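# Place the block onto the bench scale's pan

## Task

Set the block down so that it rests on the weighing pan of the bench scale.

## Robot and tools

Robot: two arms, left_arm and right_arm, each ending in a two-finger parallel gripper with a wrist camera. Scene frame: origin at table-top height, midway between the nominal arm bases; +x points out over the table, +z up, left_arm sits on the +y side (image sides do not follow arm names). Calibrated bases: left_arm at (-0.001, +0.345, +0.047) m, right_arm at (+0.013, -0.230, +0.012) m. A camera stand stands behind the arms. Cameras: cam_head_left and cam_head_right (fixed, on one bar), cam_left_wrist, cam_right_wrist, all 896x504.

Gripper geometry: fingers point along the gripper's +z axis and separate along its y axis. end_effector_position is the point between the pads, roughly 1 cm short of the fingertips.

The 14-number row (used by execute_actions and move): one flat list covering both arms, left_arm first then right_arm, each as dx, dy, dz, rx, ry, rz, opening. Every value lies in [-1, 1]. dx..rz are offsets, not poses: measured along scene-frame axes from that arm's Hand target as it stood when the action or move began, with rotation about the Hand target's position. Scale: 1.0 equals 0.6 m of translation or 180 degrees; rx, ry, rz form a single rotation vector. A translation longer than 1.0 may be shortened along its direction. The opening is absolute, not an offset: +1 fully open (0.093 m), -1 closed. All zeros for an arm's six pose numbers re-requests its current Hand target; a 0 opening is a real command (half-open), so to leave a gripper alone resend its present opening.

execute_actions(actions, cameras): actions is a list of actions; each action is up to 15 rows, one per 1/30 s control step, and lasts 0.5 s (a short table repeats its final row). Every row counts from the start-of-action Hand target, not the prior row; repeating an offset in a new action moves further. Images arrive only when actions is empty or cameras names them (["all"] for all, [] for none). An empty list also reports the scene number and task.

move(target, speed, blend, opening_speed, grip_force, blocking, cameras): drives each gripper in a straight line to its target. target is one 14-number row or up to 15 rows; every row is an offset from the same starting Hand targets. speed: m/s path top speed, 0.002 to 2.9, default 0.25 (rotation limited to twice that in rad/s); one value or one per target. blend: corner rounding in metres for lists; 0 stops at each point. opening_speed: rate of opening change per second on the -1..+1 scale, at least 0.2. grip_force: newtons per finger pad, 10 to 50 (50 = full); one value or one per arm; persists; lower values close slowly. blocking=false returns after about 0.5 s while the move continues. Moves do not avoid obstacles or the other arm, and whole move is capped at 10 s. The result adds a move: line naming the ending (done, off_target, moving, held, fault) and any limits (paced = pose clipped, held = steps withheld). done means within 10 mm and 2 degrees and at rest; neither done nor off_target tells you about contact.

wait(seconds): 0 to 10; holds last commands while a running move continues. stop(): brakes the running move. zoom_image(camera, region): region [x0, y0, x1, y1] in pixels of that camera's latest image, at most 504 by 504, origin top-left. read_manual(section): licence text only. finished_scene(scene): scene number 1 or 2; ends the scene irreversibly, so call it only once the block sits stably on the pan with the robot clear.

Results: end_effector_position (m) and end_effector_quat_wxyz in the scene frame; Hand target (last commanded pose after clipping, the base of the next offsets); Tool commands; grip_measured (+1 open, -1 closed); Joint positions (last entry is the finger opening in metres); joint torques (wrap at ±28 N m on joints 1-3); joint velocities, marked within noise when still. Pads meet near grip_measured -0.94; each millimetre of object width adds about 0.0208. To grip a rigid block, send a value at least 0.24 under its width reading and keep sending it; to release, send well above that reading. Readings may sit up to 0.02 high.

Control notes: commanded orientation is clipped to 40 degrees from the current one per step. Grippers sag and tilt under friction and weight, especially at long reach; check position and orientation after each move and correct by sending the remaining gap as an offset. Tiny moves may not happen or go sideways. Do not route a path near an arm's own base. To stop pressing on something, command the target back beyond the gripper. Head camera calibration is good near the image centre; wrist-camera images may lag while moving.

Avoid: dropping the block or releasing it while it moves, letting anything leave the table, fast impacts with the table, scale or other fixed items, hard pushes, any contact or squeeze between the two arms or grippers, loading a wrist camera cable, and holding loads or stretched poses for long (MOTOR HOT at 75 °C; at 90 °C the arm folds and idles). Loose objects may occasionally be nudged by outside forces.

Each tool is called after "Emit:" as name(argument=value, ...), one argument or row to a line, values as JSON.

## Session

Emit:
execute_actions(
  actions=[],
)

Scene clock: 0.00 s.
left_arm: end_effector_position=(+0.3816, +0.3622, +0.1208) grip_measured=+1.000 end_effector_quat_wxyz=(+0.544, -0.023, +0.836, +0.064) | right_arm: end_effector_position=(+0.3923, -0.2471, +0.0913) grip_measured=+1.000 end_effector_quat_wxyz=(+0.550, +0.073, +0.824, -0.112)
Joint positions: left_arm=[-0.019 1.563 0.361 0.786 -0.155 0.022 0.093] | right_arm=[0.113 1.567 0.366 0.792 0.379 0.046 0.093]
Joint velocities: within noise
Joint torques (N m): no reading
Heat: left arm: 28 °C; right arm: 35 °C.
Hand target: left_arm +0.3870, +0.3621, +0.1328; +0.561, -0.025, +0.825, +0.064 | right_arm +0.3951, -0.2468, +0.0971; +0.557, +0.074, +0.820, -0.111
Tool commands: left_gripper/opening=+1.0 right_gripper/opening=+1.0
camera_calibration:
cam_left_wrist: T_world_to_cam=[[0.134455, -0.985959, -0.0990259, 0.320824], [-0.74825, -0.0355029, -0.662466, 0.416734], [0.649649, 0.163168, -0.742517, -0.124589], [0, 0, 0, 1]] pos_world=[0.349624, 0.351444, 0.215333]
cam_right_wrist: T_world_to_cam=[[-0.227218, -0.966857, 0.116442, -0.160797], [-0.726305, 0.0885941, -0.68164, 0.407104], [0.648732, -0.239454, -0.722363, -0.153075], [0, 0, 0, 1]] pos_world=[0.358451, -0.22819, 0.185646]

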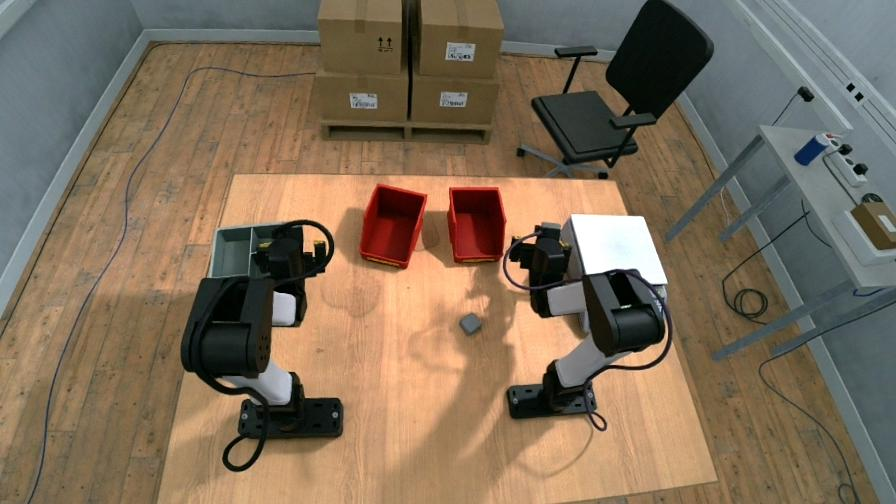

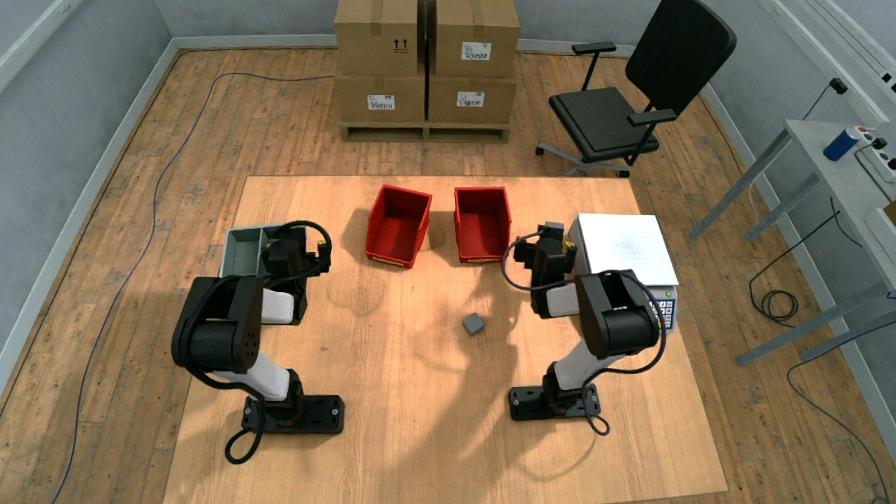

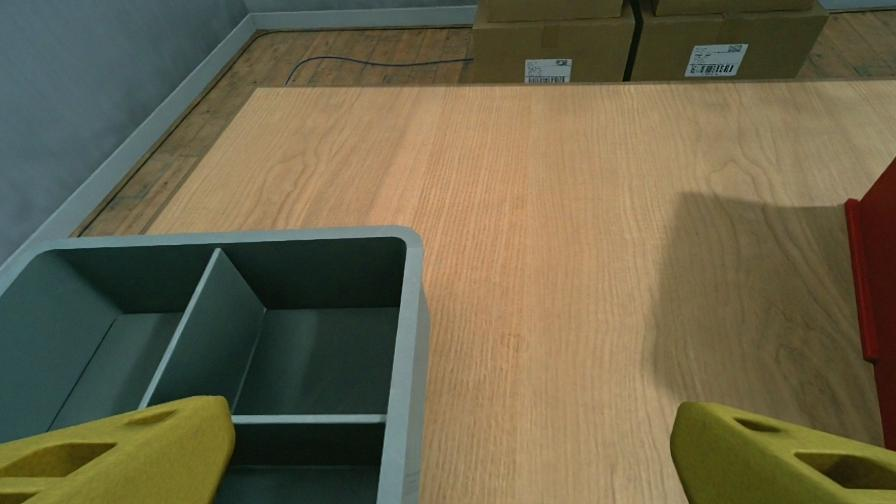

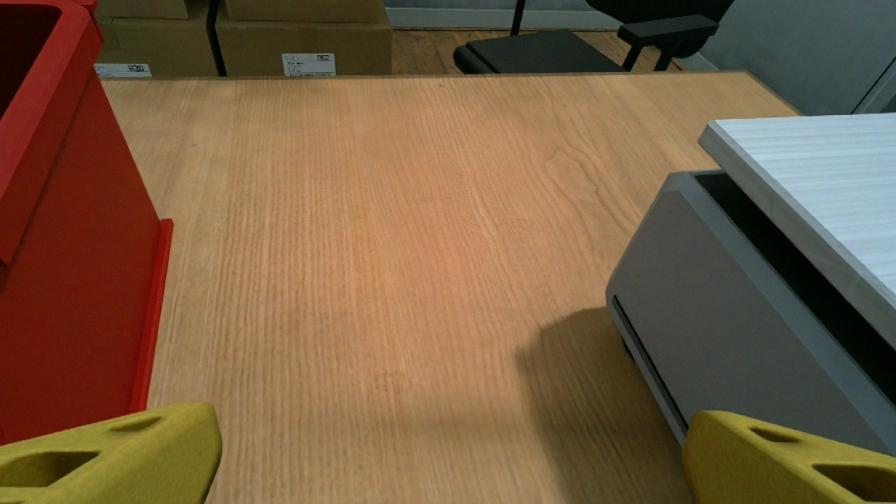

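Emit:
zoom_image(
  camera="cam_head_left",
  region=[440, 300, 500, 345],
)

Emit:
zoom_image(
  camera="cam_head_right",
  region=[550, 190, 700, 340],
)

Scaled by 8.400.

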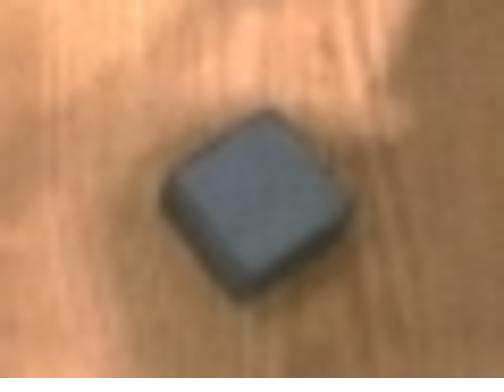

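Scaled by 3.360.

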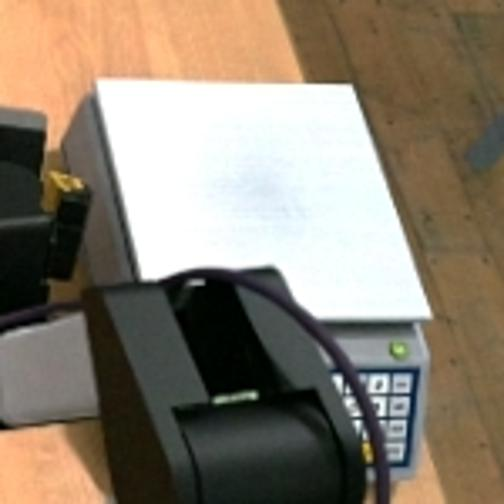

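Emit:
move(
  target=[
    [0,0,0,0,0,0,1,-0.175,0.095,0.172,-0.035,0.195,0.129,1],
    [0,0,0,0,0,0,1,-0.315,0.326,0.015,-0.0705,0.3906,0.2581,1],
  ],
  blend=[0.08,0],
  speed=0.45,
  cameras=["cam_right_wrist"],
)

Scene clock: 44.97 s.
left_arm: end_effector_position=(+0.3815, +0.3622, +0.1207) grip_measured=+1.000 end_effector_quat_wxyz=(+0.544, -0.023, +0.836, +0.065) | right_arm: end_effector_position=(+0.2058, -0.0559, +0.1005) grip_measured=+1.000 end_effector_quat_wxyz=(+0.000, -0.370, +0.929, -0.008)
Joint positions: left_arm=[-0.019 1.563 0.361 0.785 -0.155 0.022 0.093] | right_arm=[0.736 1.547 1.12 -1.149 0.014 -0.015 0.093]
Joint torques (N m): left_arm=[0.2 -6.05 4.78 2.03 0.1 0.03] | right_arm=[0.23 -4.9 8.17 0.09 -0.17 0.11]
Heat: left arm: 31 °C; right arm: 38 °C.
Hand target: left_arm +0.3870, +0.3621, +0.1329; +0.561, -0.025, +0.825, +0.064 | right_arm +0.2061, -0.0512, +0.1060; +0.000, -0.366, +0.931, +0.000
Off the commanded pose: left_arm 0.013 m, 2 deg | right_arm 0.007 m, 1 deg.
move: off_target (left_arm)
camera_calibration:
cam_right_wrist: T_world_to_cam=[[0.69988, -0.714255, 0.00280266, -0.184617], [-0.647727, -0.633028, 0.42394, 0.0933311], [-0.301027, -0.298523, -0.905686, 0.230917], [0, 0, 0, 1]] pos_world=[0.259175, -0.00384834, 0.170089]
Images, in order (width x height): cam_right_wrist 896x504.

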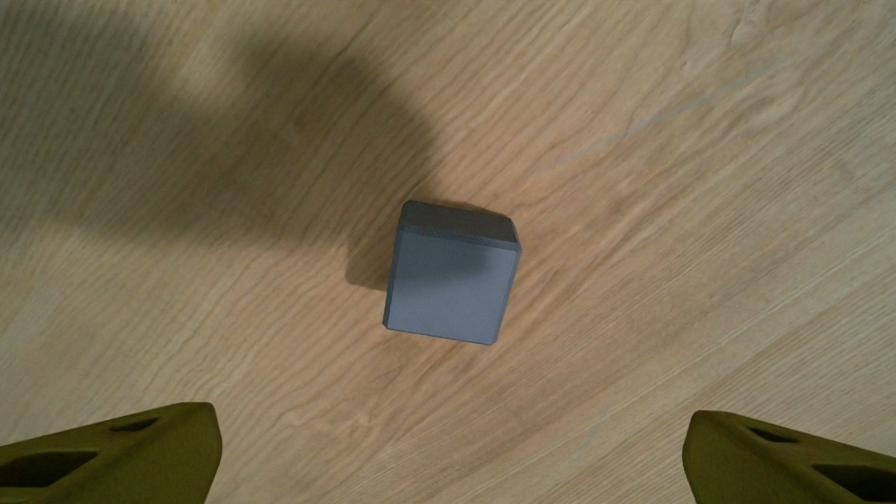

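Emit:
move(
  target=[
    [0,0,0,0,0,0,1,0.0037,0,-0.1233,0,0,-0.047,1],
    [0,0,0,0,0,0,1,0.0037,0,-0.1233,0,0,-0.047,-0.6],
  ],
  speed=0.18,
  opening_speed=1.5,
  cameras=["cam_right_wrist"],
)

Scene clock: 57.77 s.
left_arm: end_effector_position=(+0.3815, +0.3622, +0.1207) grip_measured=+1.000 end_effector_quat_wxyz=(+0.544, -0.023, +0.836, +0.065) | right_arm: end_effector_position=(+0.2068, -0.0544, +0.0342) grip_measured=-0.259 end_effector_quat_wxyz=(-0.003, -0.303, +0.953, -0.008)
Joint positions: left_arm=[-0.019 1.563 0.361 0.785 -0.155 0.022 0.093] | right_arm=[0.736 1.642 0.94 -0.879 0.012 0.127 0.033]
Joint torques (N m): left_arm=[0.17 -6.02 4.71 2.04 0.1 0.01] | right_arm=[-0.38 -4.98 5.29 0.45 -0.11 0.12]
Heat: left arm: 32 °C; right arm: 39 °C.
Hand target: left_arm +0.3870, +0.3621, +0.1329; +0.561, -0.025, +0.825, +0.064 | right_arm +0.2082, -0.0512, +0.0320; +0.000, -0.296, +0.955, +0.000
Off the commanded pose: left_arm 0.013 m, 2 deg | right_arm 0.004 m, 1 deg.
move: off_target (left_arm)
camera_calibration:
cam_right_wrist: T_world_to_cam=[[0.591561, -0.806259, 0.00144231, -0.166607], [-0.729244, -0.53429, 0.427479, 0.145132], [-0.343888, -0.253932, -0.904024, 0.182822], [0, 0, 0, 1]] pos_world=[0.267265, -0.0103611, 0.103475]
Images, in order (width x height): cam_right_wrist 896x504.

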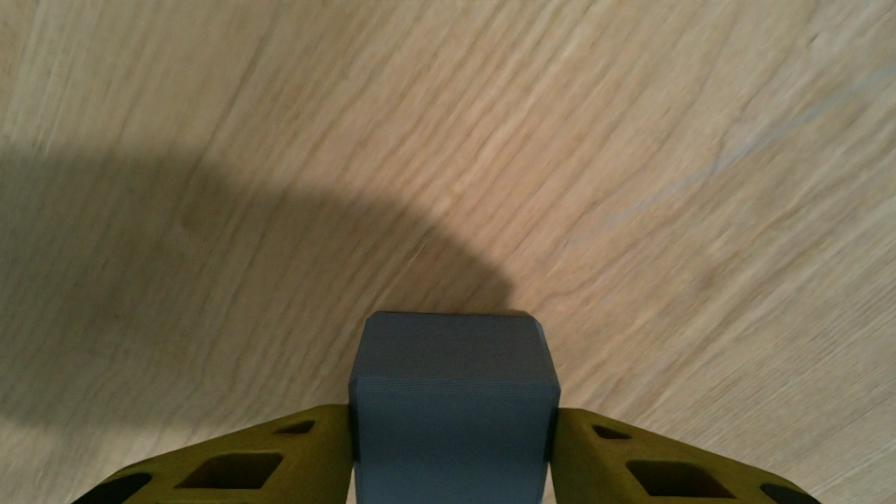

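Emit:
move(
  target=[
    [0,0,0,0,0,0,1,0,0,0.167,0,0,0,-0.6],
    [0,0,0,0,0,0,1,0.153,-0.331,0.297,0,0,-0.21,-0.6],
    [0,0,0,0,0,0,1,0.2717,-0.671,0.255,0,0,-0.422,-0.6],
    [0,0,0,0,0,0,1,0.2717,-0.671,0.1967,0,0,-0.422,-0.6],
  ],
  speed=[0.25,0.45,0.4,0.08],
  blend=[0.05,0.1,0.01,0],
  cameras=["cam_right_wrist"],
)

Scene clock: 72.53 s.
left_arm: end_effector_position=(+0.3814, +0.3622, +0.1206) grip_measured=+1.000 end_effector_quat_wxyz=(+0.544, -0.023, +0.836, +0.065) | right_arm: end_effector_position=(+0.3674, -0.4544, +0.1534) grip_measured=-0.259 end_effector_quat_wxyz=(-0.003, +0.350, +0.937, -0.001)
Joint positions: left_arm=[-0.019 1.563 0.361 0.785 -0.155 0.022 0.093] | right_arm=[-0.569 2.198 2.183 -1.56 0.004 0.153 0.033]
Joint torques (N m): left_arm=[0.18 -6.06 4.74 2.03 0.11 0.03] | right_arm=[0.27 -9.4 5.46 0.41 -0.06 0.12]
Heat: left arm: 32 °C; right arm: 40 °C.
Hand target: left_arm +0.3870, +0.3621, +0.1328; +0.561, -0.025, +0.825, +0.064 | right_arm +0.3711, -0.4539, +0.1501; +0.000, +0.354, +0.935, +0.000
Off the commanded pose: left_arm 0.014 m, 2 deg | right_arm 0.005 m, 1 deg.
move: off_target (left_arm)
camera_calibration:
cam_right_wrist: T_world_to_cam=[[-0.643274, -0.765607, -0.00667576, -0.110925], [-0.695807, 0.580945, 0.422321, 0.49292], [-0.319453, 0.276313, -0.906422, 0.476593], [0, 0, 0, 1]] pos_world=[0.423871, -0.502973, 0.223084]
Images, in order (width x height): cam_right_wrist 896x504.

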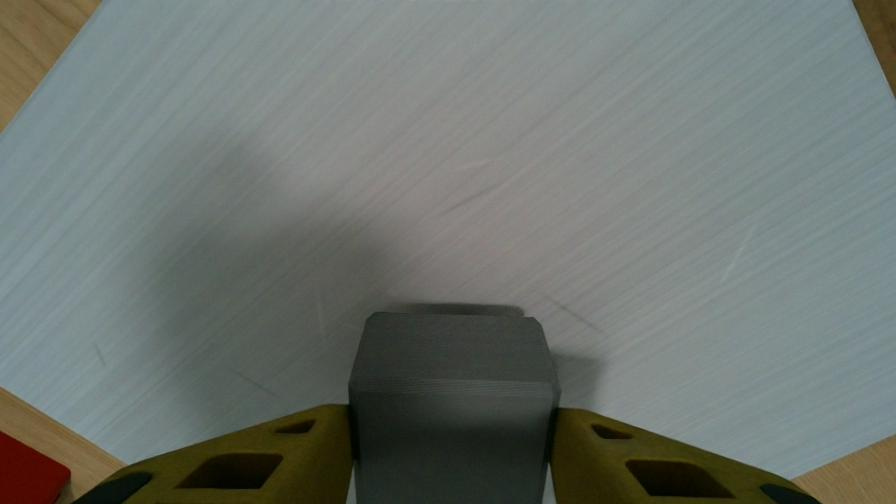

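Emit:
move(
  target=[
    [0,0,0,0,0,0,1,0,0,-0.020,0,0,0,-0.6],
    [0,0,0,0,0,0,1,0,0,-0.032,0,0,0,-0.6],
    [0,0,0,0,0,0,1,0,0,-0.032,0,0,0,0.5],
  ],
  speed=[0.06,0.03,0.03],
  blend=[0.002,0,0],
  opening_speed=1.2,
  cameras=["cam_right_wrist"],
)

Scene clock: 84.07 s.
left_arm: end_effector_position=(+0.3814, +0.3622, +0.1206) grip_measured=+1.000 end_effector_quat_wxyz=(+0.544, -0.023, +0.836, +0.065) | right_arm: end_effector_position=(+0.3667, -0.4541, +0.1343) grip_measured=+0.499 end_effector_quat_wxyz=(-0.005, +0.351, +0.936, -0.001)
Joint positions: left_arm=[-0.019 1.563 0.361 0.785 -0.155 0.022 0.093] | right_arm=[-0.569 2.18 2.077 -1.476 0.004 0.155 0.069]
Joint torques (N m): left_arm=[0.2 -6.02 4.77 2.03 0.1 0.03] | right_arm=[0.36 -9.44 5.6 0.4 -0.05 0.08]
Heat: left arm: 33 °C; right arm: 45 °C.
Hand target: left_arm +0.3870, +0.3621, +0.1328; +0.561, -0.025, +0.825, +0.064 | right_arm +0.3712, -0.4540, +0.1309; +0.000, +0.354, +0.935, +0.000
Off the commanded pose: left_arm 0.013 m, 2 deg | right_arm 0.006 m, 1 deg.
move: off_target (left_arm); target 3's new opening was sent with right_arm's hand 0.011 m and 1 deg from that target
camera_calibration:
cam_right_wrist: T_world_to_cam=[[-0.644727, -0.764391, -0.0057693, -0.110244], [-0.693399, 0.581638, 0.425318, 0.499235], [-0.321754, 0.278214, -0.905026, 0.460588], [0, 0, 0, 1]] pos_world=[0.423288, -0.502786, 0.203875]
Images, in order (width x height): cam_right_wrist 896x504.

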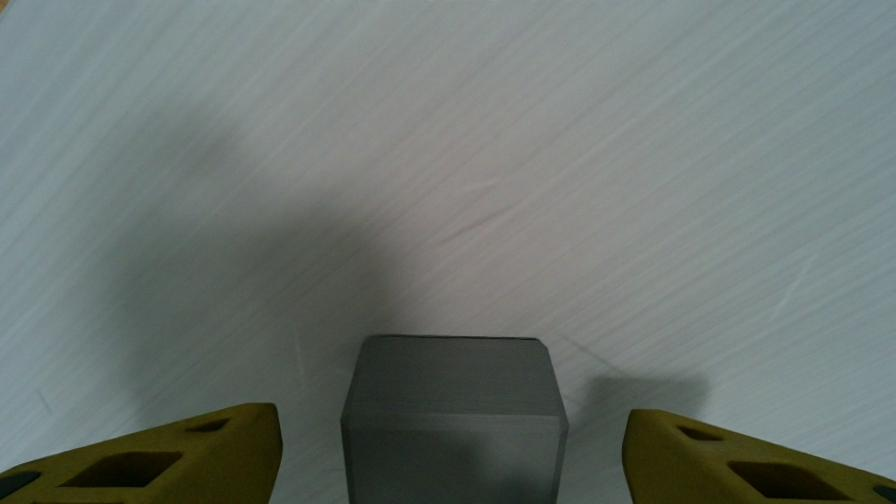

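Emit:
move(
  target=[0,0,0,0,0,0,1,0,0,0.14,0,0,0,0.5],
  speed=0.2,
  cameras=["cam_right_wrist"],
)

Scene clock: 87.70 s.
left_arm: end_effector_position=(+0.3814, +0.3622, +0.1206) grip_measured=+1.000 end_effector_quat_wxyz=(+0.544, -0.023, +0.836, +0.065) | right_arm: end_effector_position=(+0.3721, -0.4575, +0.2004) grip_measured=+0.499 end_effector_quat_wxyz=(+0.064, +0.350, +0.934, -0.015)
Joint positions: left_arm=[-0.019 1.563 0.361 0.785 -0.155 0.022 0.093] | right_arm=[-0.569 2.119 2.242 -1.562 0.004 0.155 0.069]
Joint torques (N m): left_arm=[0.23 -6.06 4.72 2.05 0.1 0.01] | right_arm=[0.29 -11.29 7.21 0.35 -0.02 0.07]
Heat: left arm: 33 °C; right arm: 47 °C.
Hand target: left_arm +0.3870, +0.3621, +0.1328; +0.561, -0.025, +0.825, +0.064 | right_arm +0.3711, -0.4539, +0.2149; +0.000, +0.354, +0.935, +0.000
Off the commanded pose: left_arm 0.013 m, 2 deg | right_arm 0.015 m, 8 deg.
joint sent to its limit (right arm) — joint 4 (wrist pitch), lower limit. The joint targets are off in orientation, not in position.
move: off_target (left_arm, right_arm)
camera_calibration:
cam_right_wrist: T_world_to_cam=[[-0.642931, -0.765514, -0.0250531, -0.106324], [-0.736266, 0.608691, 0.295649, 0.53119], [-0.211074, 0.208528, -0.954968, 0.460027], [0, 0, 0, 1]] pos_world=[0.419838, -0.500652, 0.279602]
Images, in order (width x height): cam_right_wrist 896x504.

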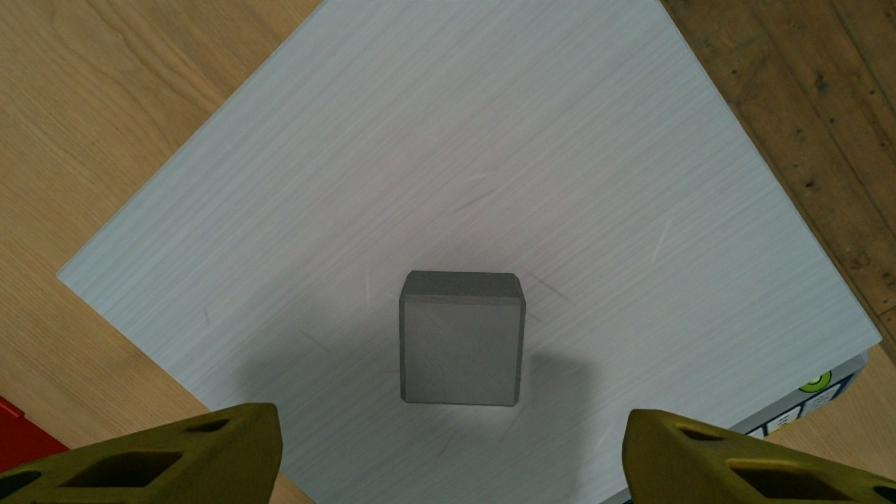

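Emit:
finished_scene(
  scene=2,
)

The scene is finished: the task was done.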